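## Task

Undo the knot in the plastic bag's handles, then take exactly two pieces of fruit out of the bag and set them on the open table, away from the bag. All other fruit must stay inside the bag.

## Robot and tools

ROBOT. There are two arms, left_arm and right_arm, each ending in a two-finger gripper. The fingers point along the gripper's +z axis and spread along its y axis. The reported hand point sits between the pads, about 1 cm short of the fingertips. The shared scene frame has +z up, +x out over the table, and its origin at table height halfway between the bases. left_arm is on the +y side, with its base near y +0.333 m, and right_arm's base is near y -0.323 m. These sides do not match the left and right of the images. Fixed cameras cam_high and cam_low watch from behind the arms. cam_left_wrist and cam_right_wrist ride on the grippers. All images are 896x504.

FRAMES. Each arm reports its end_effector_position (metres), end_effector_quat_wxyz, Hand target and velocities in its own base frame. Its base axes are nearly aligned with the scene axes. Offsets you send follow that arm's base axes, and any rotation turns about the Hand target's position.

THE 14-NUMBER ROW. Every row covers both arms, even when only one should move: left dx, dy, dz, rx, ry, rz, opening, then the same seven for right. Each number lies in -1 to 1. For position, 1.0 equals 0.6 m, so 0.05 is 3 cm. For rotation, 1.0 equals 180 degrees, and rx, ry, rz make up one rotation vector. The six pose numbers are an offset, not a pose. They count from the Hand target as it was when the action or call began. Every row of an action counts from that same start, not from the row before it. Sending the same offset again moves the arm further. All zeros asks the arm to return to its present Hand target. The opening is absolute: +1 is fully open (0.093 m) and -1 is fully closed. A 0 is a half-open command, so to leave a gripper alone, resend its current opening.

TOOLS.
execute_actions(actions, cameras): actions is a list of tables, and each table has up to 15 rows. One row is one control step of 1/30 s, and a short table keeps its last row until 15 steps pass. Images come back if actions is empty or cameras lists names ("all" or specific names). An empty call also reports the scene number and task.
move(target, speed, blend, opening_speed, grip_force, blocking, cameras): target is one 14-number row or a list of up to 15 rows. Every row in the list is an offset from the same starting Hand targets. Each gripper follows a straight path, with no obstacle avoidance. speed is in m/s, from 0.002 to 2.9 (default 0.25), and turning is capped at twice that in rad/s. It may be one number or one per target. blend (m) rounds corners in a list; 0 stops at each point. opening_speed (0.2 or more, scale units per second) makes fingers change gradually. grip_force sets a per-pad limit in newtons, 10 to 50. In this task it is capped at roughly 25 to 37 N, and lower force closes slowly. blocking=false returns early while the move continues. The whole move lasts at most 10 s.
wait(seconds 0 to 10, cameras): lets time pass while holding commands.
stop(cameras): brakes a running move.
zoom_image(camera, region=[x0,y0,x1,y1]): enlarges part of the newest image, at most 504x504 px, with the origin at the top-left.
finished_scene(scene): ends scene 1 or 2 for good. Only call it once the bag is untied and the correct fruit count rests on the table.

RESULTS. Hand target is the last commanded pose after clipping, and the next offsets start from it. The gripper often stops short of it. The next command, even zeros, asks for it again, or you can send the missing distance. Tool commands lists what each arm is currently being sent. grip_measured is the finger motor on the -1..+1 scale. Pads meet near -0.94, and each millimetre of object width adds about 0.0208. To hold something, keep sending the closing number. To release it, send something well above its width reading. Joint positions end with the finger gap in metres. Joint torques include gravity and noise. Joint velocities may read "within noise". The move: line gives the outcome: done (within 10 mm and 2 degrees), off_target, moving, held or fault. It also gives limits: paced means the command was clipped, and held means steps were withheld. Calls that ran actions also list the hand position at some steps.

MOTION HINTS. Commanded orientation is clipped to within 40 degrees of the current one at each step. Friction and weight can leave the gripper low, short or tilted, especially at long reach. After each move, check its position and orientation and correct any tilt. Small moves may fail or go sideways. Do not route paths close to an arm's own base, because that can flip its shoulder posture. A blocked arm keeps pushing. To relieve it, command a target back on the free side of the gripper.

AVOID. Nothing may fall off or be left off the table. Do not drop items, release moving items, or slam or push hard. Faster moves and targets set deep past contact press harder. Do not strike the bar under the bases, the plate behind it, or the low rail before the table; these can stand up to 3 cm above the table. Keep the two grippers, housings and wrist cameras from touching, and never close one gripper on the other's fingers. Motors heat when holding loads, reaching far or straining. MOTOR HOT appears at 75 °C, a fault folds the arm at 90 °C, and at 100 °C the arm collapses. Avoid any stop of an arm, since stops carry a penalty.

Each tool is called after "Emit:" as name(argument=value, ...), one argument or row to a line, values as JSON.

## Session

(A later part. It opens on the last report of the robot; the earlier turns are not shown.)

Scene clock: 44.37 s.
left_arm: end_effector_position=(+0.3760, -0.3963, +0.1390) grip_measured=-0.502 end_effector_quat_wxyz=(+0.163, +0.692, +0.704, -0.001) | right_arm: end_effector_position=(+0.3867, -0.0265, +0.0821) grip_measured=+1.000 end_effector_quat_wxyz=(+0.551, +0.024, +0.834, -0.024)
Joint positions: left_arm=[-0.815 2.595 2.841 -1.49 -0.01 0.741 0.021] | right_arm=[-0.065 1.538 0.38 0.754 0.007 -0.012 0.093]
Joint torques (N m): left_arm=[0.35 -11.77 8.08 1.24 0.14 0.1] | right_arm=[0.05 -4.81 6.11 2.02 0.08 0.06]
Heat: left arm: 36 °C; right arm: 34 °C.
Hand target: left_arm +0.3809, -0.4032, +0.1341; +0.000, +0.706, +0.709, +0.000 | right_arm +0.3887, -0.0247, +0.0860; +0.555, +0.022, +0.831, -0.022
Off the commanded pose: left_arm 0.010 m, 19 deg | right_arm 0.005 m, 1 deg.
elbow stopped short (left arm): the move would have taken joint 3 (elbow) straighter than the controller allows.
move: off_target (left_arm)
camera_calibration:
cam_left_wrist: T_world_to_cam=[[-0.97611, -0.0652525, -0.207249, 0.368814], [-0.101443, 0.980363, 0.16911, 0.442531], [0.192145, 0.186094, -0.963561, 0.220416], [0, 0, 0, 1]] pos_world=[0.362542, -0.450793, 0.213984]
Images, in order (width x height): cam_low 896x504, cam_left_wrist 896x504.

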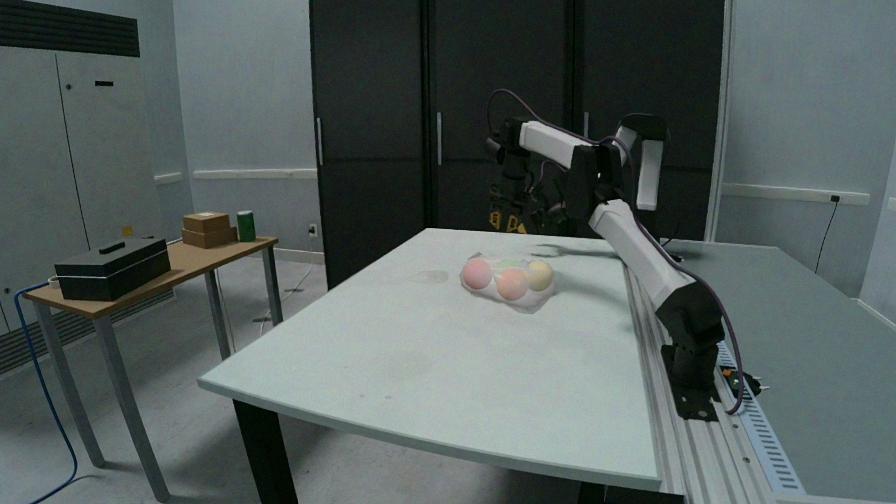

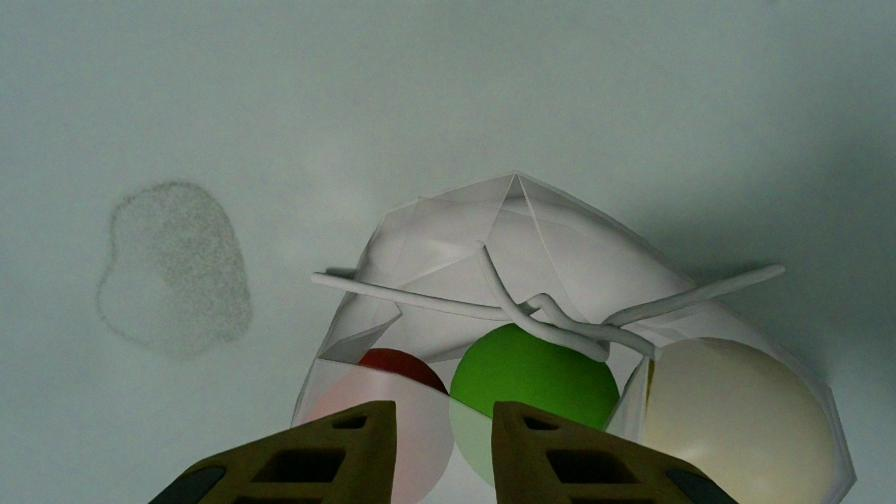

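Emit:
move(
  target=[
    [0.002,-0.028,-0.08,0,0,0,-0.5,0,0,0,0,0,0,1],
    [0.002,-0.028,-0.14,0,0,0,-0.5,0,0,0,0,0,0,1],
    [0.002,-0.028,-0.14,0,0,0,-1,0,0,0,0,0,0,1],
  ],
  speed=0.1,
  cameras=["cam_left_wrist"],
)

Scene clock: 49.83 s.
left_arm: end_effector_position=(+0.3832, -0.4085, +0.0554) grip_measured=-0.973 end_effector_quat_wxyz=(+0.116, +0.699, +0.706, +0.000) | right_arm: end_effector_position=(+0.3867, -0.0265, +0.0821) grip_measured=+1.000 end_effector_quat_wxyz=(+0.551, +0.024, +0.834, -0.024)
Joint positions: left_arm=[-0.82 2.76 2.841 -1.42 -0.01 0.742 0] | right_arm=[-0.065 1.538 0.38 0.754 0.007 -0.012 0.093]
Joint torques (N m): left_arm=[-0.85 -12.71 8.32 1.07 0.14 -0.06] | right_arm=[0.06 -4.9 6.16 2.02 0.07 0.05]
Heat: left arm: 37 °C; right arm: 34 °C.
Hand target: left_arm +0.3821, -0.4200, +0.0500; +0.000, +0.706, +0.709, +0.000 | right_arm +0.3887, -0.0247, +0.0860; +0.555, +0.022, +0.831, -0.022
Off the commanded pose: left_arm 0.013 m, 13 deg | right_arm 0.005 m, 1 deg.
elbow stopped short (left arm): the move would have taken joint 3 (elbow) straighter than the controller allows.
move: off_target (left_arm); target 3's new opening was sent with left_arm's hand 0.013 m and 13 deg from that target
camera_calibration:
cam_left_wrist: T_world_to_cam=[[-0.987938, -0.0466552, -0.147655, 0.366549], [-0.0818899, 0.966699, 0.242461, 0.45225], [0.131426, 0.251628, -0.958859, 0.190637], [0, 0, 0, 1]] pos_world=[0.374108, -0.468058, 0.127264]
Images, in order (width x height): cam_left_wrist 896x504.

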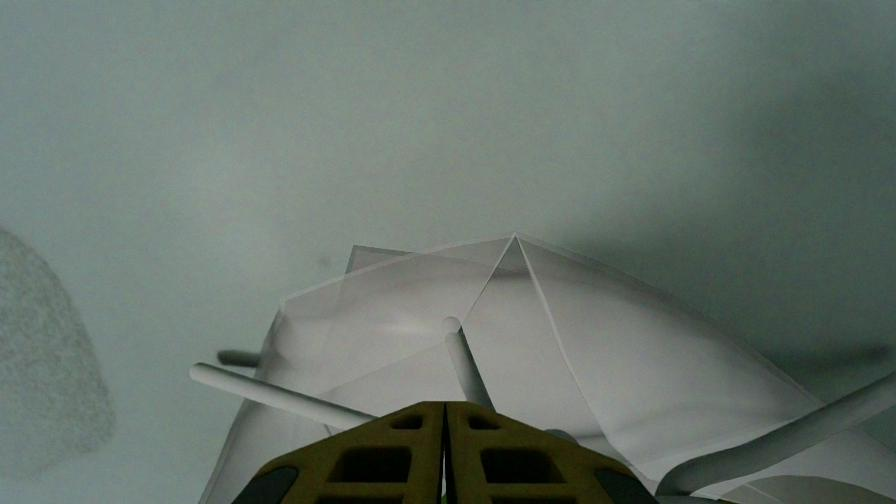

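Emit:
move(
  target=[
    [0,0,0.0,0,0,0,-0.4,0,0,0,0,0,0,1],
    [-0.009,-0.03,-0.03,0,0,0,-0.4,0,0,0,0,0,0,1],
    [-0.009,-0.03,-0.03,0,0,0,-1,0,0,0,0,0,0,1],
  ],
  speed=0.08,
  cameras=["cam_left_wrist"],
)

Scene clock: 54.80 s.
left_arm: end_effector_position=(+0.3785, -0.4265, +0.0382) grip_measured=-0.973 end_effector_quat_wxyz=(+0.124, +0.700, +0.704, -0.003) | right_arm: end_effector_position=(+0.3867, -0.0265, +0.0821) grip_measured=+1.000 end_effector_quat_wxyz=(+0.551, +0.024, +0.834, -0.024)
Joint positions: left_arm=[-0.848 2.798 2.841 -1.366 -0.01 0.719 0] | right_arm=[-0.065 1.538 0.38 0.754 0.007 -0.012 0.093]
Joint torques (N m): left_arm=[-0.91 -12.82 8.4 1.12 0.12 -0.11] | right_arm=[0.03 -4.86 6.19 2 0.06 0.06]
Heat: left arm: 38 °C; right arm: 35 °C.
Hand target: left_arm +0.3766, -0.4379, +0.0320; +0.000, +0.706, +0.709, +0.000 | right_arm +0.3887, -0.0247, +0.0860; +0.555, +0.022, +0.831, -0.022
Off the commanded pose: left_arm 0.013 m, 14 deg | right_arm 0.005 m, 1 deg.
elbow stopped short (left arm): the move would have taken joint 3 (elbow) straighter than the controller allows.
move: off_target (left_arm); target 3's new opening was sent with left_arm's hand 0.013 m and 14 deg from that target
camera_calibration:
cam_left_wrist: T_world_to_cam=[[-0.987098, -0.0441796, -0.153899, 0.3596], [-0.0787392, 0.970865, 0.226323, 0.474584], [0.139417, 0.235521, -0.961818, 0.169402], [0, 0, 0, 1]] pos_world=[0.368711, -0.484767, 0.110867]
Images, in order (width x height): cam_left_wrist 896x504.

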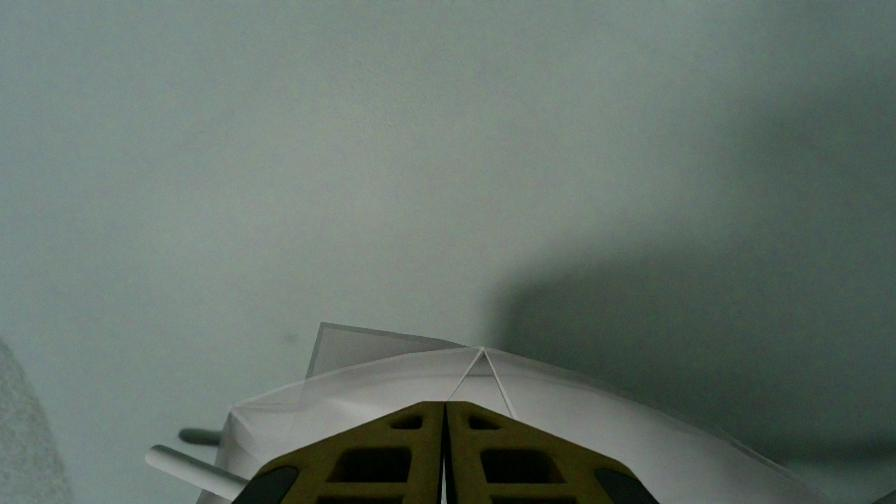

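Emit:
move(
  target=[
    [0,0,0.12,0,0,0,-0.4,0,0,0,0,0,0,1],
    [0,0.02,0.16,0,0,0,-0.4,0,0,0,0,0,0,1],
  ],
  cameras=["cam_left_wrist"],
)

Emit:
zoom_image(
  camera="cam_left_wrist",
  region=[380, 200, 680, 440],
)

Scene clock: 57.50 s.
left_arm: end_effector_position=(+0.3778, -0.4256, +0.1019) grip_measured=-0.402 end_effector_quat_wxyz=(+0.169, +0.695, +0.699, -0.006) | right_arm: end_effector_position=(+0.3867, -0.0265, +0.0821) grip_measured=+1.000 end_effector_quat_wxyz=(+0.551, +0.024, +0.834, -0.024)
Joint positions: left_arm=[-0.848 2.681 2.847 -1.397 -0.01 0.719 0.026] | right_arm=[-0.065 1.538 0.38 0.754 0.007 -0.012 0.093]
Joint torques (N m): left_arm=[0.21 -17.39 7.76 0.97 0.14 0.02] | right_arm=[0.06 -4.78 6.05 2.03 0.07 0.05]
Heat: left arm: 40 °C; right arm: 35 °C.
Hand target: left_arm +0.3766, -0.4259, +0.1281; +0.000, +0.706, +0.709, +0.000 | right_arm +0.3887, -0.0247, +0.0860; +0.555, +0.022, +0.831, -0.022
Off the commanded pose: left_arm 0.026 m, 19 deg | right_arm 0.005 m, 1 deg.
elbow stopped short (left arm): the move would have taken joint 3 (elbow) straighter than the controller allows.
move: off_target (left_arm)
camera_calibration:
cam_left_wrist: T_world_to_cam=[[-0.976007, -0.0567495, -0.210216, 0.364904], [-0.0903431, 0.983959, 0.153824, 0.476625], [0.198114, 0.169125, -0.965478, 0.180526], [0, 0, 0, 1]] pos_world=[0.363443, -0.478804, 0.177686]
Images, in order (width x height): cam_left_wrist 896x504.

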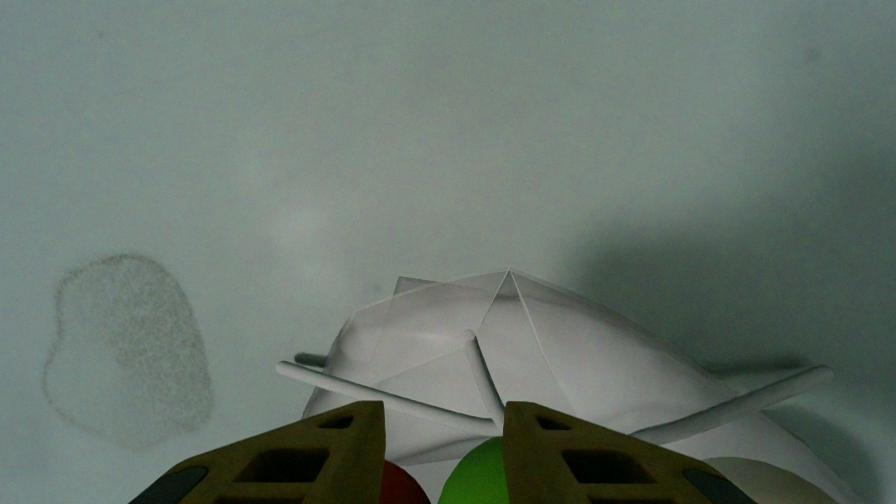

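Scaled by 1.680 from the camera's 896x504 image, which has a finer 1280x720 frame.

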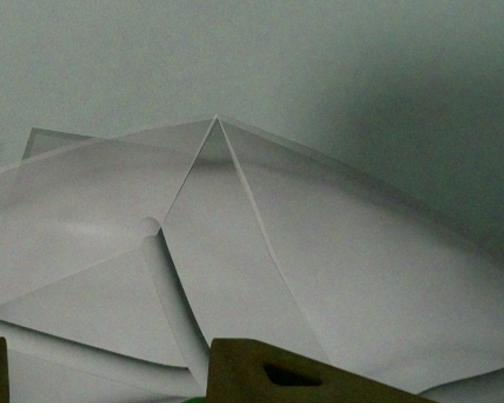

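Emit:
move(
  target=[
    [0.005,0,-0.12,0,0,0,-0.6,0,0,0,0,0,0,1],
    [0.005,0,-0.182,0,0,0,-0.6,0,0,0,0,0,0,1],
    [0.005,0,-0.182,0,0,0,-1,0,0,0,0,0,0,1],
  ],
  speed=0.08,
  cameras=["cam_left_wrist"],
)

Scene clock: 64.17 s.
left_arm: end_effector_position=(+0.3747, -0.4221, +0.0265) grip_measured=-0.973 end_effector_quat_wxyz=(+0.105, +0.701, +0.705, -0.002) | right_arm: end_effector_position=(+0.3867, -0.0265, +0.0821) grip_measured=+1.000 end_effector_quat_wxyz=(+0.551, +0.024, +0.834, -0.024)
Joint positions: left_arm=[-0.848 2.82 2.847 -1.387 -0.01 0.719 0] | right_arm=[-0.065 1.538 0.38 0.754 0.007 -0.012 0.093]
Joint torques (N m): left_arm=[0.57 -12.88 7.8 1.02 0.15 0.06] | right_arm=[0.02 -4.88 6.05 2.02 0.05 0.06]
Heat: left arm: 42 °C; right arm: 35 °C.
Hand target: left_arm +0.3796, -0.4259, +0.0188; +0.000, +0.706, +0.709, +0.000 | right_arm +0.3887, -0.0247, +0.0860; +0.555, +0.022, +0.831, -0.022
Off the commanded pose: left_arm 0.010 m, 12 deg | right_arm 0.005 m, 1 deg.
elbow stopped short (left arm): the move would have taken joint 3 (elbow) straighter than the controller allows.
move: off_target (left_arm); target 3's new opening was sent with left_arm's hand 0.010 m and 12 deg from that target
camera_calibration:
cam_left_wrist: T_world_to_cam=[[-0.990641, -0.0401863, -0.130443, 0.356518], [-0.0727705, 0.964024, 0.255659, 0.466806], [0.115476, 0.262759, -0.957926, 0.177986], [0, 0, 0, 1]] pos_world=[0.366598, -0.482452, 0.0976598]
Images, in order (width x height): cam_left_wrist 896x504.

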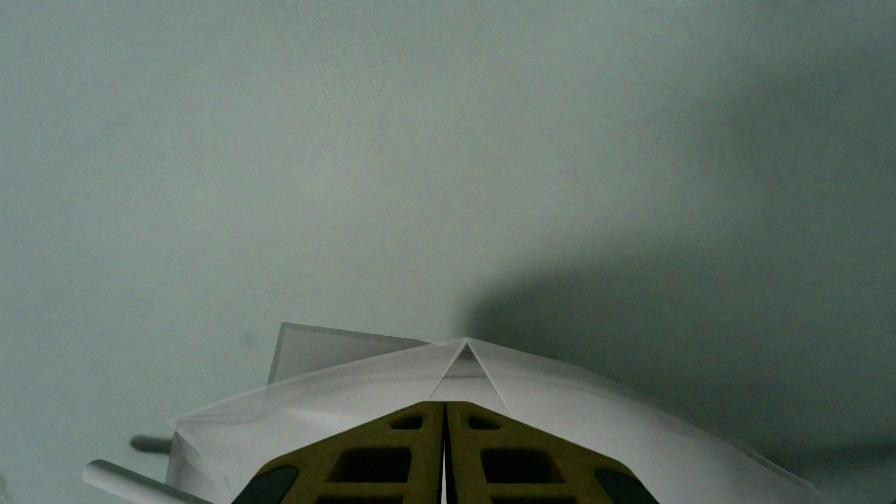

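Emit:
move(
  target=[
    [0,0,0.06,0,0,0,-0.55,0,0,0,0,0,0,1],
    [0.007,0.022,0.05,0,0,0,-0.55,0,0,0,0,0,0,1],
    [0.007,0.022,-0.008,0,0,0,-0.55,0,0,0,0,0,0,1],
    [0.007,0.022,-0.008,0,0,0,-1,0,0,0,0,0,0,1],
  ],
  speed=0.08,
  cameras=["cam_left_wrist"],
)

Scene clock: 70.63 s.
left_arm: end_effector_position=(+0.3818, -0.4111, +0.0232) grip_measured=-0.973 end_effector_quat_wxyz=(+0.097, +0.699, +0.708, +0.000) | right_arm: end_effector_position=(+0.3867, -0.0265, +0.0821) grip_measured=+1.000 end_effector_quat_wxyz=(+0.551, +0.024, +0.834, -0.024)
Joint positions: left_arm=[-0.825 2.825 2.847 -1.4 -0.01 0.734 0] | right_arm=[-0.065 1.538 0.38 0.754 0.007 -0.012 0.093]
Joint torques (N m): left_arm=[0.49 -12.81 7.8 0.86 0.17 0.12] | right_arm=[0.03 -4.75 6.08 2.03 0.06 0.03]
Heat: left arm: 43 °C; right arm: 36 °C.
Hand target: left_arm +0.3839, -0.4127, +0.0140; +0.000, +0.706, +0.709, +0.000 | right_arm +0.3887, -0.0247, +0.0860; +0.555, +0.022, +0.831, -0.022
Off the commanded pose: left_arm 0.010 m, 11 deg | right_arm 0.005 m, 1 deg.
elbow stopped short (left arm): the move would have taken joint 3 (elbow) straighter than the controller allows.
move: off_target (left_arm); target 4's new opening was sent with left_arm's hand 0.010 m and 11 deg from that target
camera_calibration:
cam_left_wrist: T_world_to_cam=[[-0.991492, -0.0458449, -0.12183, 0.361438], [-0.0776284, 0.959531, 0.270692, 0.457196], [0.104489, 0.277846, -0.954926, 0.181462], [0, 0, 0, 1]] pos_world=[0.374893, -0.472543, 0.0935572]
Images, in order (width x height): cam_left_wrist 896x504.

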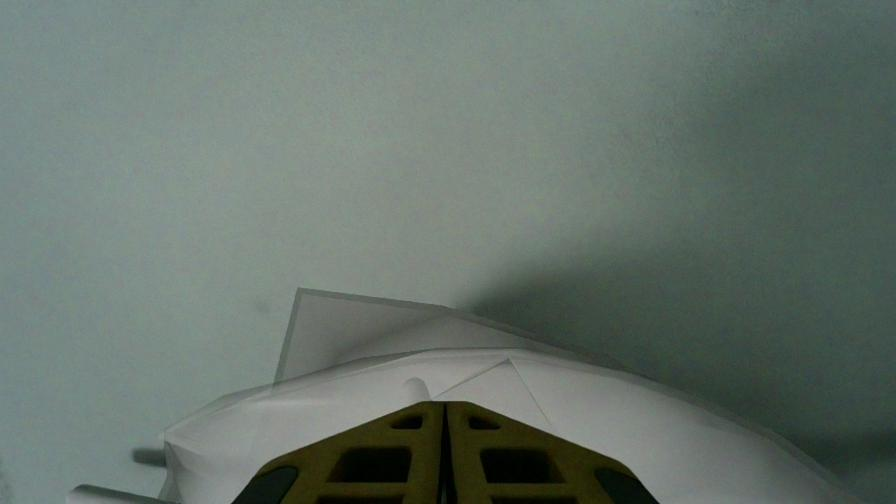

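Emit:
move(
  target=[
    [0,0,0.1,0,0,0,-0.45,0,0,0,0,0,0,1],
  ],
  cameras=["cam_left_wrist"],
)

Scene clock: 72.23 s.
left_arm: end_effector_position=(+0.3822, -0.4115, +0.0522) grip_measured=-0.452 end_effector_quat_wxyz=(+0.116, +0.698, +0.707, -0.001) | right_arm: end_effector_position=(+0.3867, -0.0265, +0.0821) grip_measured=+1.000 end_effector_quat_wxyz=(+0.551, +0.024, +0.834, -0.024)
Joint positions: left_arm=[-0.825 2.77 2.847 -1.415 -0.01 0.735 0.024] | right_arm=[-0.065 1.538 0.38 0.754 0.007 -0.012 0.093]
Joint torques (N m): left_arm=[0.53 -17.11 7.71 0.77 0.17 0.1] | right_arm=[-0.05 -4.83 6.09 2.02 0.08 0.04]
Heat: left arm: 43 °C; right arm: 36 °C.
Hand target: left_arm +0.3839, -0.4127, +0.0740; +0.000, +0.706, +0.708, +0.000 | right_arm +0.3887, -0.0247, +0.0860; +0.555, +0.022, +0.831, -0.022
Off the commanded pose: left_arm 0.022 m, 13 deg | right_arm 0.005 m, 1 deg.
elbow stopped short (left arm): the move would have taken joint 3 (elbow) straighter than the controller allows.
move: off_target (left_arm)
camera_calibration:
cam_left_wrist: T_world_to_cam=[[-0.987898, -0.048994, -0.147166, 0.363974], [-0.083785, 0.967028, 0.240493, 0.456871], [0.130531, 0.249913, -0.95943, 0.188001], [0, 0, 0, 1]] pos_world=[0.373308, -0.470959, 0.124064]
Images, in order (width x height): cam_left_wrist 896x504.

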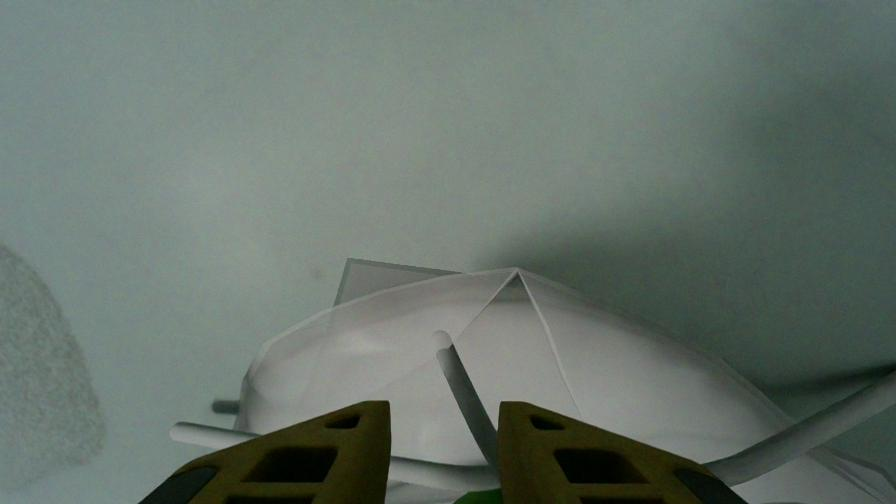

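Emit:
move(
  target=[-0.003,0.003,0.0,-0.122,-0.045,0.247,-0.55,0,0,0,0,0,0,1],
  cameras=["cam_left_wrist"],
)

Scene clock: 76.87 s.
left_arm: end_effector_position=(+0.3814, -0.4092, +0.0584) grip_measured=-0.548 end_effector_quat_wxyz=(+0.162, +0.378, +0.908, -0.076) | right_arm: end_effector_position=(+0.3867, -0.0265, +0.0821) grip_measured=+1.000 end_effector_quat_wxyz=(+0.551, +0.024, +0.834, -0.024)
Joint positions: left_arm=[-0.819 2.44 2.206 -0.976 0.005 -0.031 0.019] | right_arm=[-0.065 1.538 0.38 0.754 0.007 -0.012 0.093]
Joint torques (N m): left_arm=[-0.02 -16.69 5.19 1.31 -0.03 -0.11] | right_arm=[0.03 -4.85 6.2 2.01 0.07 0.04]
Heat: left arm: 45 °C; right arm: 36 °C.
Hand target: left_arm +0.3820, -0.4110, +0.0741; +0.179, +0.373, +0.907, -0.083 | right_arm +0.3887, -0.0247, +0.0860; +0.555, +0.022, +0.831, -0.022
Off the commanded pose: left_arm 0.016 m, 2 deg | right_arm 0.005 m, 1 deg.
move: off_target (left_arm)
camera_calibration:
cam_left_wrist: T_world_to_cam=[[-0.696846, -0.716399, 0.0343186, -0.0305248], [-0.714241, 0.697513, 0.0577488, 0.593867], [-0.0653088, 0.0157302, -0.997741, 0.174601], [0, 0, 0, 1]] pos_world=[0.414297, -0.438845, 0.140959]
Images, in order (width x height): cam_left_wrist 896x504.

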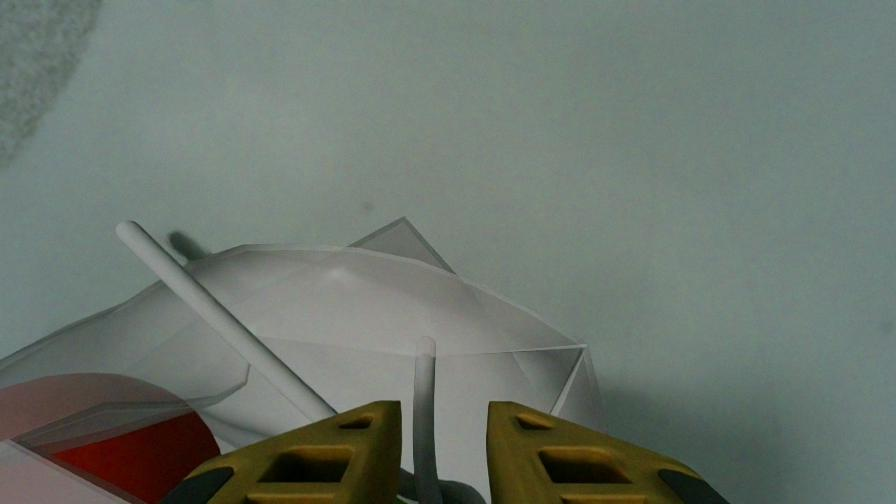

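Emit:
move(
  target=[
    [0.005,0.004,-0.08,0,0,0,-0.55,0,0,0,0,0,0,1],
    [0.005,0.004,-0.08,0,0,0,-1,0,0,0,0,0,0,1],
  ],
  speed=0.08,
  cameras=["cam_left_wrist"],
)

Scene clock: 79.10 s.
left_arm: end_effector_position=(+0.3849, -0.4113, +0.0228) grip_measured=-0.973 end_effector_quat_wxyz=(+0.177, +0.376, +0.906, -0.082) | right_arm: end_effector_position=(+0.3867, -0.0265, +0.0821) grip_measured=+1.000 end_effector_quat_wxyz=(+0.551, +0.024, +0.834, -0.024)
Joint positions: left_arm=[-0.817 2.437 2.046 -0.787 0.005 -0.031 0] | right_arm=[-0.065 1.538 0.38 0.754 0.007 -0.012 0.093]
Joint torques (N m): left_arm=[0.43 -15.04 5.16 1.29 0 -0.03] | right_arm=[-0.03 -4.82 6.11 2.03 0.05 0.07]
Heat: left arm: 46 °C; right arm: 36 °C.
Hand target: left_arm +0.3850, -0.4085, +0.0260; +0.179, +0.373, +0.907, -0.083 | right_arm +0.3887, -0.0247, +0.0860; +0.555, +0.022, +0.831, -0.022
Off the commanded pose: left_arm 0.004 m, 0 deg | right_arm 0.005 m, 1 deg.
move: done
camera_calibration:
cam_left_wrist: T_world_to_cam=[[-0.696183, -0.716985, 0.0355368, -0.0288296], [-0.716576, 0.697046, 0.0254155, 0.601292], [-0.0429933, -0.00777096, -0.999045, 0.121138], [0, 0, 0, 1]] pos_world=[0.416009, -0.438857, 0.106764]
Images, in order (width x height): cam_left_wrist 896x504.

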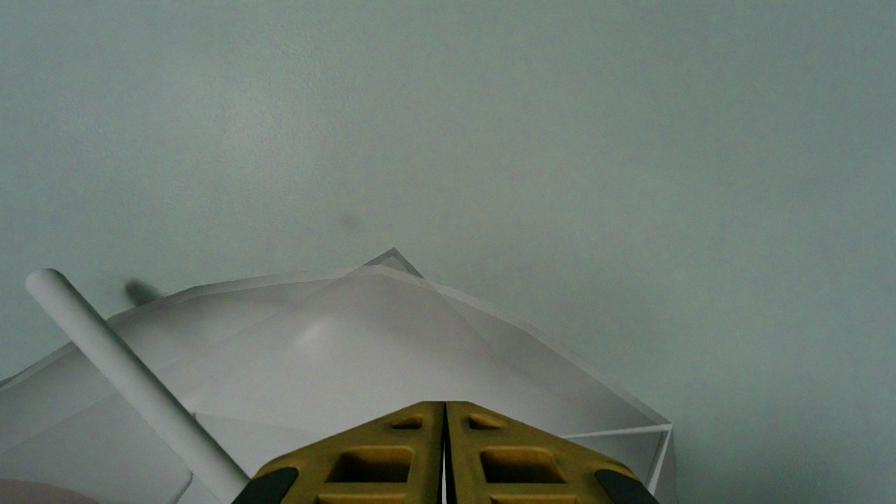

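Emit:
move(
  target=[0,0,0.05,0,0,0,-1,0,0,0,0,0,0,1],
  speed=0.06,
  cameras=["cam_left_wrist"],
)

Scene clock: 80.67 s.
left_arm: end_effector_position=(+0.3796, -0.4057, +0.0294) grip_measured=-0.973 end_effector_quat_wxyz=(+0.159, +0.377, +0.909, -0.074) | right_arm: end_effector_position=(+0.3867, -0.0265, +0.0821) grip_measured=+1.000 end_effector_quat_wxyz=(+0.551, +0.024, +0.834, -0.024)
Joint positions: left_arm=[-0.817 2.437 2.087 -0.868 0.005 -0.031 0] | right_arm=[-0.065 1.538 0.38 0.754 0.007 -0.012 0.093]
Joint torques (N m): left_arm=[0.47 -16.44 9.01 0.97 0.02 -0.02] | right_arm=[0.08 -4.81 6.15 2.03 0.06 0.05]
Heat: left arm: 47 °C; right arm: 36 °C.
Hand target: left_arm +0.3850, -0.4085, +0.0560; +0.179, +0.373, +0.907, -0.083 | right_arm +0.3887, -0.0247, +0.0860; +0.555, +0.022, +0.831, -0.022
Off the commanded pose: left_arm 0.027 m, 3 deg | right_arm 0.005 m, 1 deg.
move: off_target (left_arm)
camera_calibration:
cam_left_wrist: T_world_to_cam=[[-0.695187, -0.718041, 0.0336465, -0.029529], [-0.715403, 0.69568, 0.0650197, 0.591334], [-0.070094, 0.02113, -0.997317, 0.149513], [0, 0, 0, 1]] pos_world=[0.412994, -0.435741, 0.111657]
Images, in order (width x height): cam_left_wrist 896x504.

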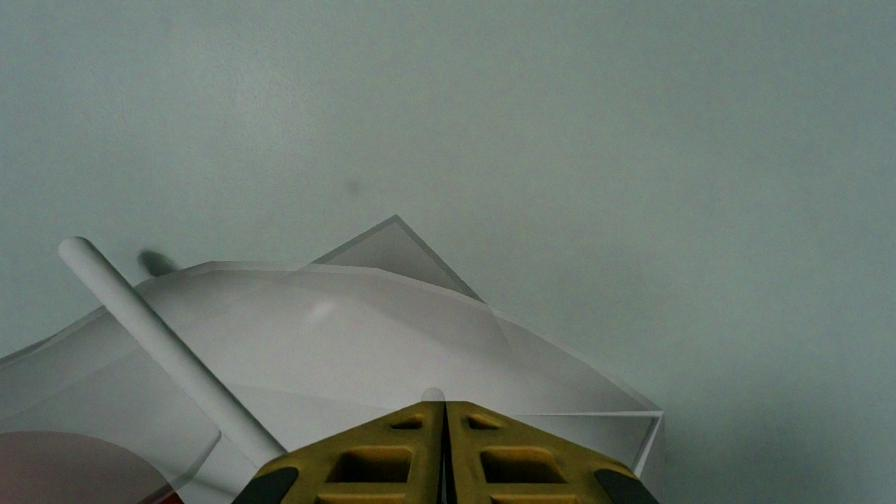

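Emit:
move(
  target=[
    [0,0,0.05,0,0,0,-0.55,0,0,0,0,0,0,1],
    [-0.002,0.009,-0.087,0,0,0,-0.55,0,0,0,0,0,0,1],
    [-0.002,0.009,-0.087,0,0,0,-1,0,0,0,0,0,0,1],
  ],
  speed=0.07,
  cameras=["cam_left_wrist"],
)

Scene clock: 84.67 s.
left_arm: end_effector_position=(+0.3889, -0.4122, +0.0120) grip_measured=-0.927 end_effector_quat_wxyz=(+0.195, +0.373, +0.903, -0.090) | right_arm: end_effector_position=(+0.3867, -0.0265, +0.0821) grip_measured=+1.000 end_effector_quat_wxyz=(+0.551, +0.024, +0.834, -0.024)
Joint positions: left_arm=[-0.813 2.425 1.965 -0.679 0.005 -0.031 0.001] | right_arm=[-0.065 1.538 0.38 0.754 0.007 -0.012 0.093]
Joint torques (N m): left_arm=[0.54 -14.08 4.33 1.2 0.02 0.04] | right_arm=[0.06 -4.83 6.13 2.02 0.07 0.04]
Heat: left arm: 50 °C; right arm: 36 °C.
Hand target: left_arm +0.3838, -0.4032, +0.0039; +0.180, +0.373, +0.907, -0.083 | right_arm +0.3887, -0.0247, +0.0860; +0.555, +0.022, +0.831, -0.022
Off the commanded pose: left_arm 0.013 m, 2 deg | right_arm 0.005 m, 1 deg.
move: off_target (left_arm); target 3's new opening was sent with left_arm's hand 0.013 m and 2 deg from that target
camera_calibration:
cam_left_wrist: T_world_to_cam=[[-0.69411, -0.7189, 0.0373332, -0.0278401], [-0.719691, 0.694156, -0.0138285, 0.60559], [-0.0159738, -0.0364669, -0.999207, 0.0882281], [0, 0, 0, 1]] pos_world=[0.417923, -0.437171, 0.097572]
Images, in order (width x height): cam_left_wrist 896x504.

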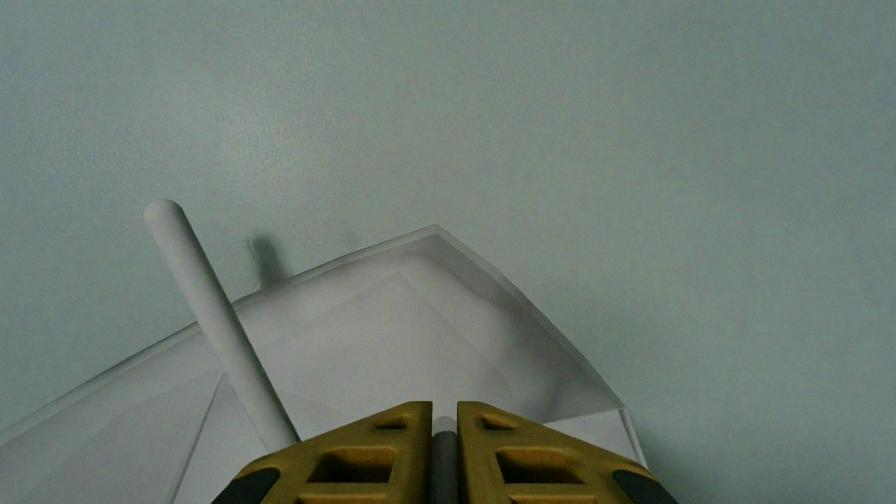

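Gripped. Pull up and toward −y side.

Emit:
move(
  target=[0,-0.06,0.2,0,0,0,-1,0,0,0,0,0,0,1],
  speed=0.07,
  cameras=["all"],
)

Emit:
zoom_image(
  camera="cam_high",
  region=[410, 140, 540, 270],
)

Emit:
zoom_image(
  camera="cam_low",
  region=[450, 190, 590, 310],
)

Scene clock: 87.87 s.
left_arm: end_effector_position=(+0.3885, -0.4346, +0.1308) grip_measured=-0.927 end_effector_quat_wxyz=(+0.199, +0.371, +0.902, -0.094) | right_arm: end_effector_position=(+0.3867, -0.0265, +0.0821) grip_measured=+1.000 end_effector_quat_wxyz=(+0.551, +0.024, +0.834, -0.024)
Joint positions: left_arm=[-0.843 2.636 2.84 -1.33 -0.005 -0.062 0.001] | right_arm=[-0.065 1.538 0.38 0.754 0.007 -0.012 0.093]
Joint torques (N m): left_arm=[-0.88 -12.36 8.53 1.16 -0.1 -0.1] | right_arm=[0.05 -4.86 6.15 2.01 0.08 0.05]
Heat: left arm: 50 °C; right arm: 37 °C.
Hand target: left_arm +0.3838, -0.4392, +0.1238; +0.179, +0.373, +0.907, -0.083 | right_arm +0.3887, -0.0247, +0.0860; +0.555, +0.022, +0.831, -0.022
Off the commanded pose: left_arm 0.010 m, 3 deg | right_arm 0.005 m, 1 deg.
elbow stopped short (left arm): the move would have taken joint 3 (elbow) straighter than the controller allows.
move: off_target (left_arm)
camera_calibration:
cam_left_wrist: T_world_to_cam=[[-0.692527, -0.720107, 0.04304, -0.0507531], [-0.721304, 0.69214, -0.0257302, 0.62378], [-0.0112612, -0.0488638, -0.998742, 0.19879], [0, 0, 0, 1]] pos_world=[0.417026, -0.458577, 0.216774]
cam_right_wrist: T_world_to_cam=[[-0.0865711, -0.99537, 0.0417695, -0.000657367], [-0.751188, 0.037679, -0.659012, 0.385118], [0.654387, -0.0884282, -0.750971, -0.104223], [0, 0, 0, 1]] pos_world=[0.357441, -0.0243814, 0.175557]

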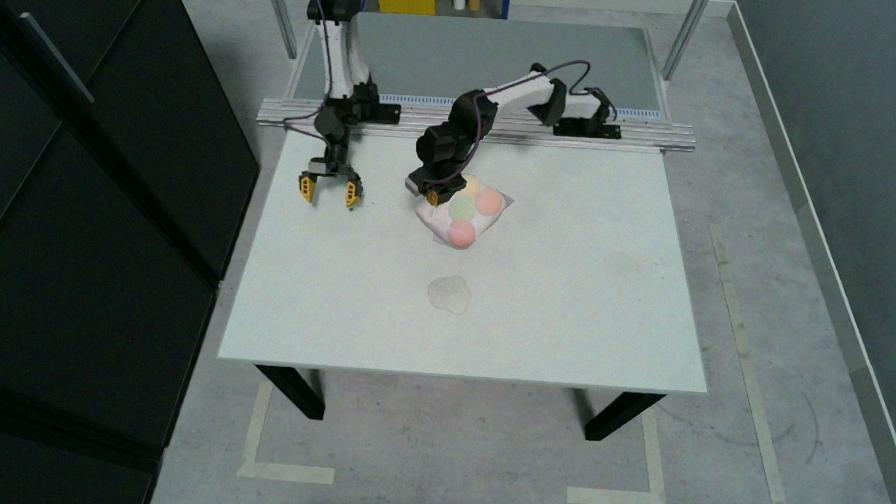

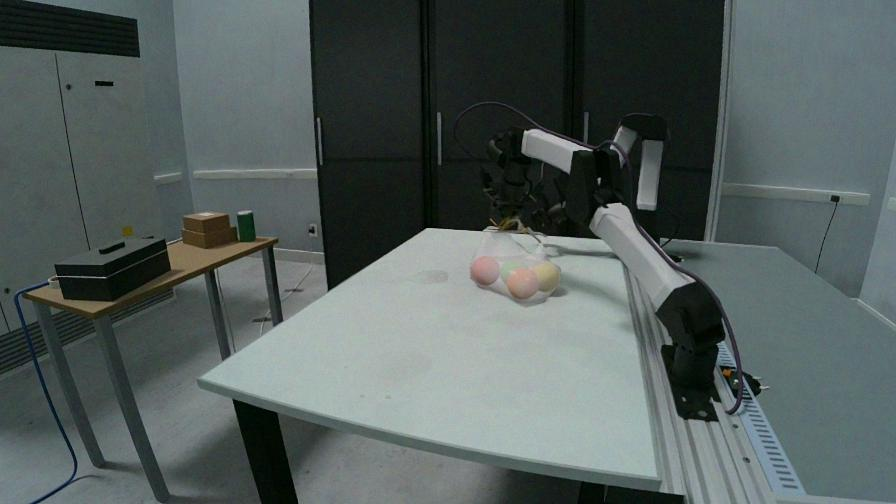

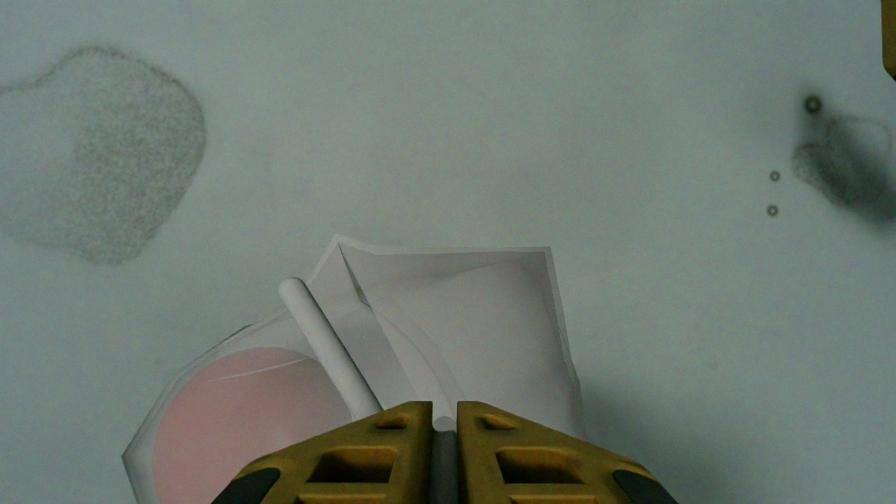

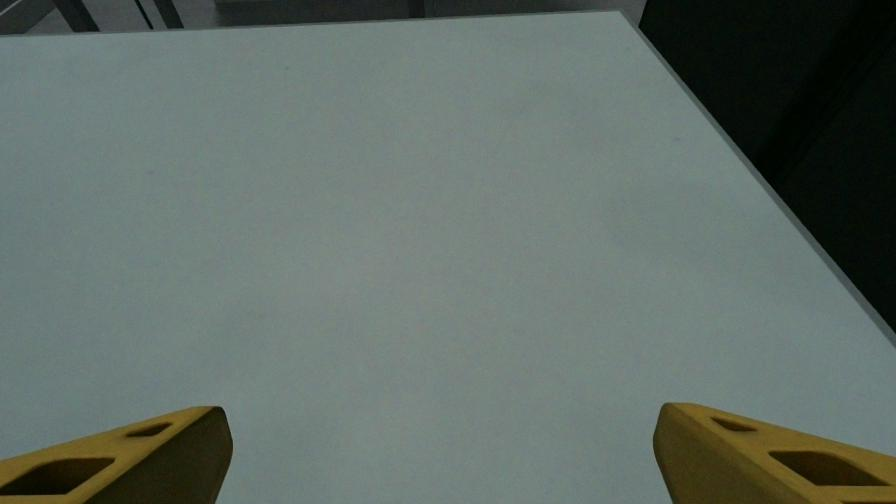

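Scaled by 3.877 from the camera's 896x504 image, which has a finer 1280x720 frame.

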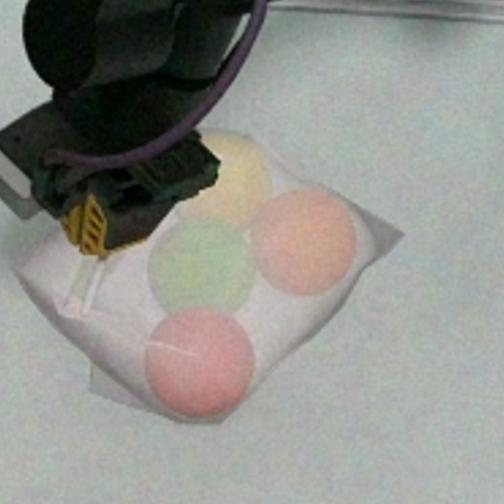

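Scaled by 3.600 from the camera's 896x504 image, which has a finer 1280x720 frame.

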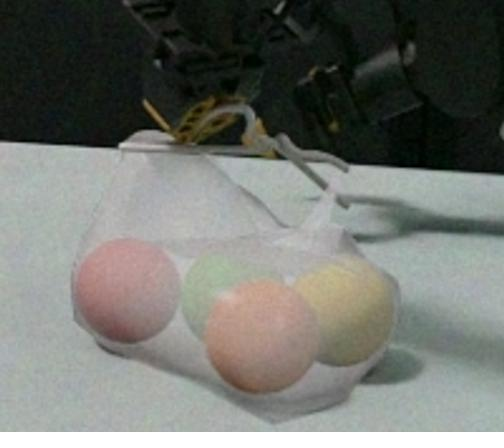

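Emit:
move(
  target=[0.03,-0.09,0.15,-0.09,-0.09,0,-1,0,0,0,0,0,0,1],
  speed=0.08,
  cameras=["cam_high","cam_low","cam_left_wrist"],
)

Emit:
zoom_image(
  camera="cam_low",
  region=[450, 190, 590, 310],
)

Scene clock: 91.27 s.
left_arm: end_effector_position=(+0.4041, -0.4849, +0.1726) grip_measured=-0.927 end_effector_quat_wxyz=(+0.317, +0.360, +0.867, -0.136) | right_arm: end_effector_position=(+0.3867, -0.0265, +0.0821) grip_measured=+1.000 end_effector_quat_wxyz=(+0.551, +0.024, +0.834, -0.024)
Joint positions: left_arm=[-0.892 2.619 2.84 -1.089 -0.06 -0.083 0.001] | right_arm=[-0.065 1.538 0.38 0.754 0.007 -0.012 0.093]
Joint torques (N m): left_arm=[-0.88 -17.92 8.83 1.99 -0.14 -0.1] | right_arm=[0.09 -4.81 6.15 2.02 0.06 0.05]
Heat: left arm: 50 °C; right arm: 37 °C.
Hand target: left_arm +0.4020, -0.4931, +0.2138; +0.356, +0.352, +0.852, -0.156 | right_arm +0.3887, -0.0247, +0.0860; +0.555, +0.022, +0.831, -0.022
Off the commanded pose: left_arm 0.042 m, 5 deg | right_arm 0.005 m, 1 deg.
elbow stopped short (left arm): the move would have taken joint 3 (elbow) straighter than the controller allows.
move: off_target (left_arm)
camera_calibration:
cam_left_wrist: T_world_to_cam=[[-0.700966, -0.712457, 0.0324346, -0.0689052], [-0.690191, 0.666197, -0.282521, 0.690064], [0.179677, -0.220424, -0.958712, 0.0709865], [0, 0, 0, 1]] pos_world=[0.415221, -0.493163, 0.265248]
Images, in order (width x height): cam_high 896x504, cam_low 896x504, cam_left_wrist 896x504.

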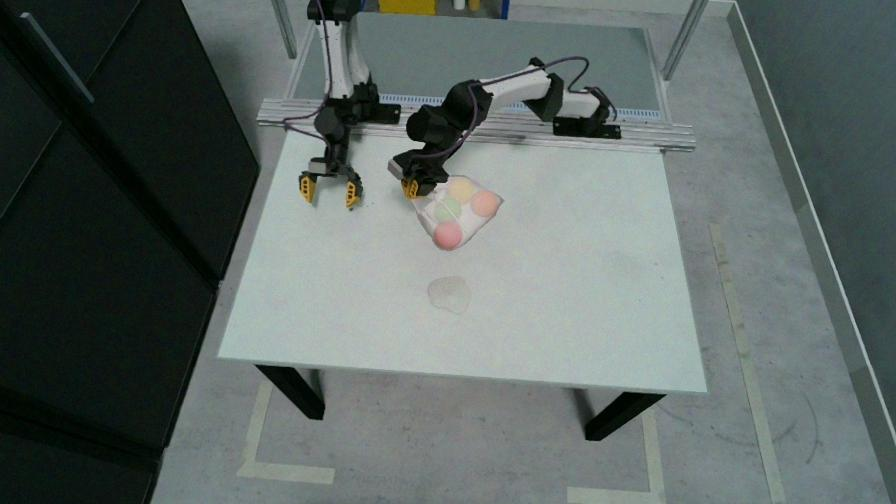

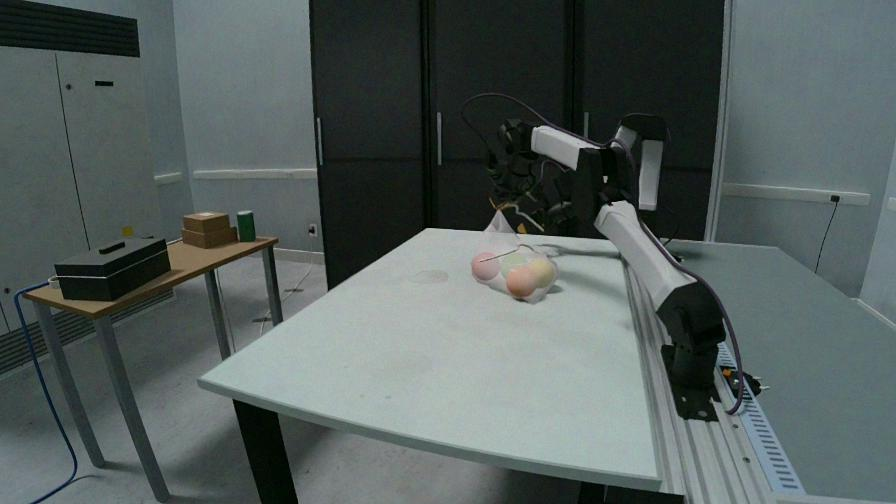

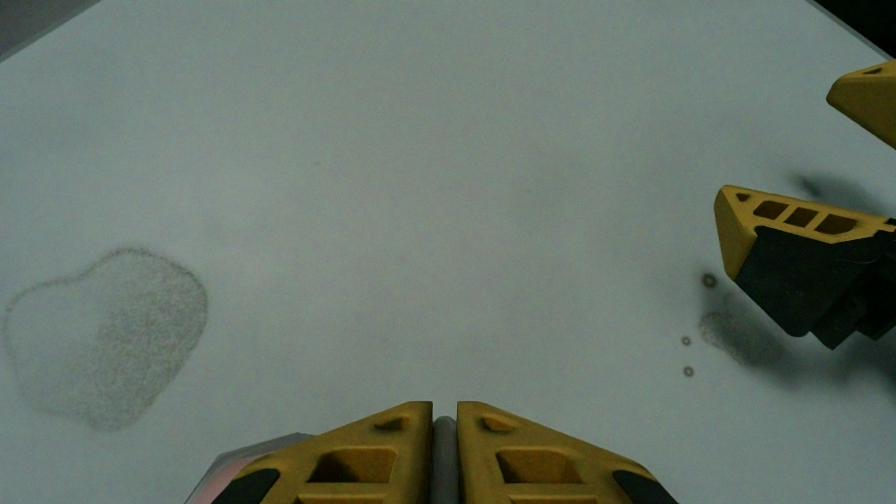

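Scaled by 3.600 from the camera's 896x504 image, which has a finer 1280x720 frame.

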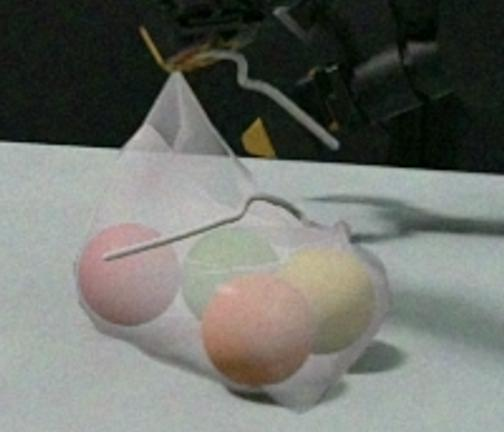

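Emit:
move(
  target=[
    [0,-0.06,-0.07,0,0,0,-1,0,0,0,0,0,0,1],
    [0,-0.08,-0.27,0,0,0,-1,0,0,0,0,0,0,1],
    [0,-0.08,-0.27,0,0,0,-0.5,0,0,0,0,0,0,1],
    [0,-0.08,-0.0,0,0,0,-0.5,0,0,0,0,0,0,1],
    [-0.17,0.18,0.12,0,0,0,-0.5,0,0,0,0,0,0,1],
  ],
  speed=0.15,
  cameras=["cam_high","cam_low","cam_left_wrist"],
)

Emit:
zoom_image(
  camera="cam_low",
  region=[450, 190, 590, 310],
)

Emit:
zoom_image(
  camera="cam_high",
  region=[390, 150, 530, 270],
)

Scene clock: 98.63 s.
left_arm: end_effector_position=(+0.3032, -0.3917, +0.2904) grip_measured=-0.502 end_effector_quat_wxyz=(+0.365, +0.349, +0.848, -0.162) | right_arm: end_effector_position=(+0.3867, -0.0265, +0.0821) grip_measured=+1.000 end_effector_quat_wxyz=(+0.551, +0.024, +0.834, -0.024)
Joint positions: left_arm=[-0.946 1.807 1.913 -0.86 -0.1 -0.121 0.021] | right_arm=[-0.065 1.538 0.38 0.754 0.007 -0.012 0.093]
Joint torques (N m): left_arm=[0.43 -10.35 5.42 1.72 -0.02 0.02] | right_arm=[0.08 -4.94 6.17 2.04 0.07 0.06]
Heat: left arm: 52 °C; right arm: 37 °C.
Hand target: left_arm +0.2998, -0.3852, +0.2858; +0.355, +0.352, +0.852, -0.156 | right_arm +0.3887, -0.0247, +0.0860; +0.555, +0.022, +0.831, -0.022
Off the commanded pose: left_arm 0.009 m, 1 deg | right_arm 0.005 m, 1 deg.
elbow stopped short (left arm): the move would have taken joint 3 (elbow) straighter than the controller allows.
move: done; target 3's new opening was sent with left_arm's hand 0.016 m and 2 deg from that target
camera_calibration:
cam_left_wrist: T_world_to_cam=[[-0.70291, -0.709805, 0.0457644, -0.0793515], [-0.666164, 0.634411, -0.392108, 0.603753], [0.249287, -0.306103, -0.91878, 0.156318], [0, 0, 0, 1]] pos_world=[0.307453, -0.391502, 0.38399]
Images, in order (width x height): cam_high 896x504, cam_low 896x504, cam_left_wrist 896x504.

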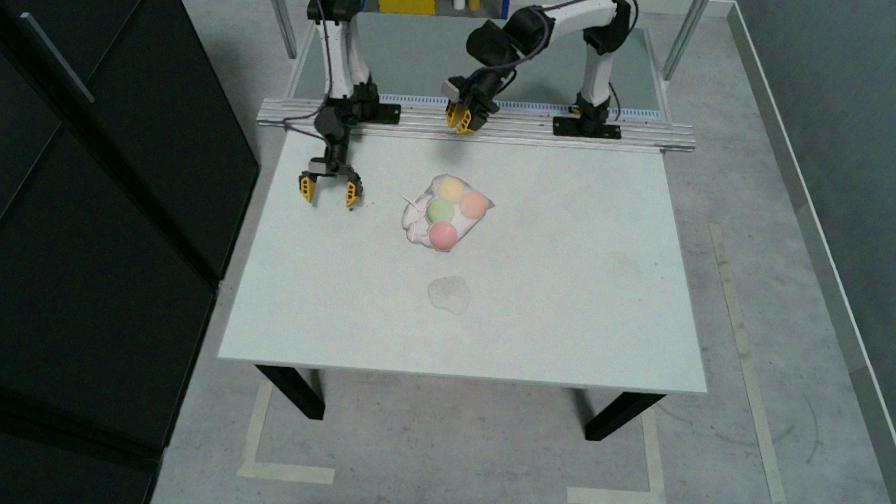

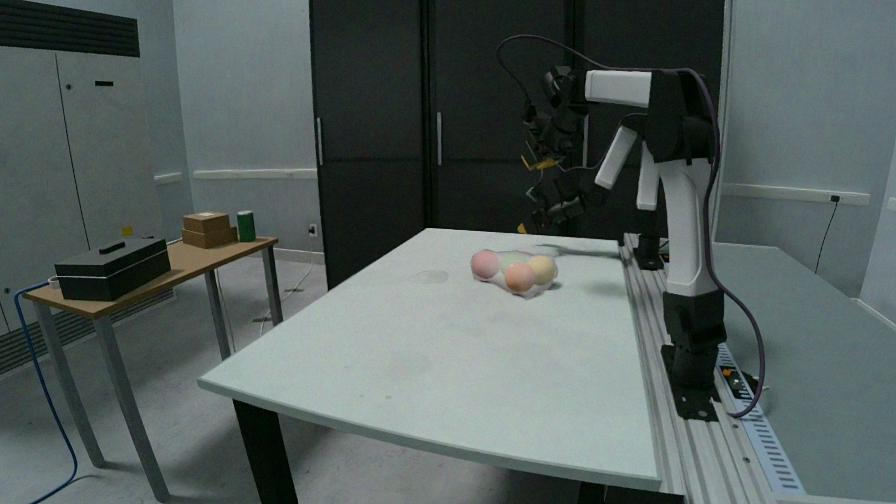

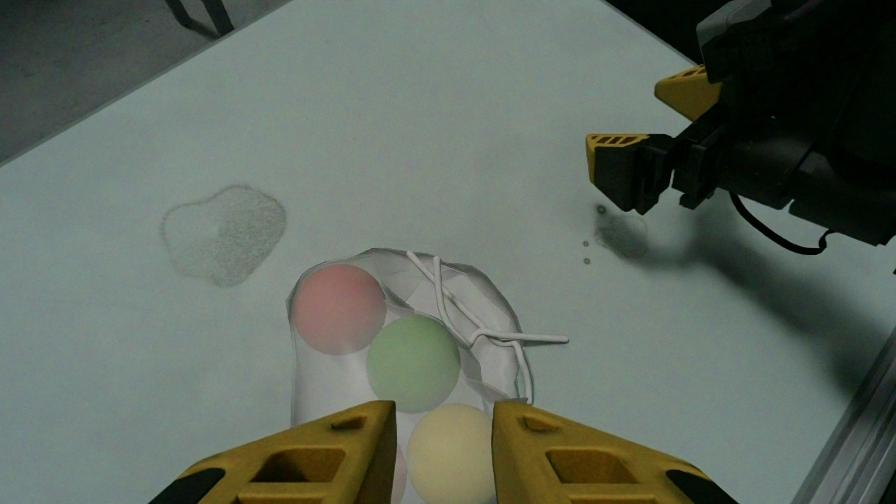

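Scaled by 3.600 from the camera's 896x504 image, which has a finer 1280x720 frame.

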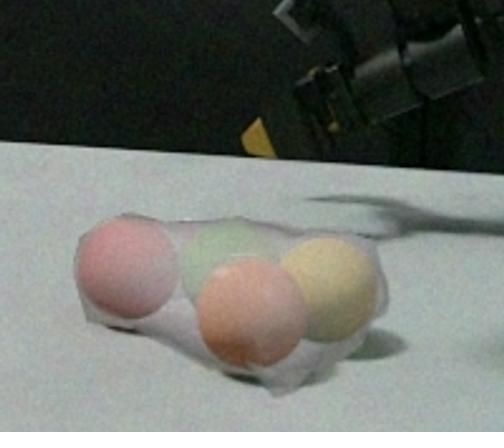

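Scaled by 3.600 from the camera's 896x504 image, which has a finer 1280x720 frame.

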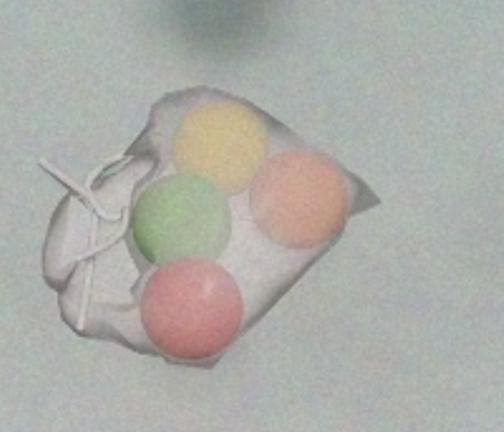

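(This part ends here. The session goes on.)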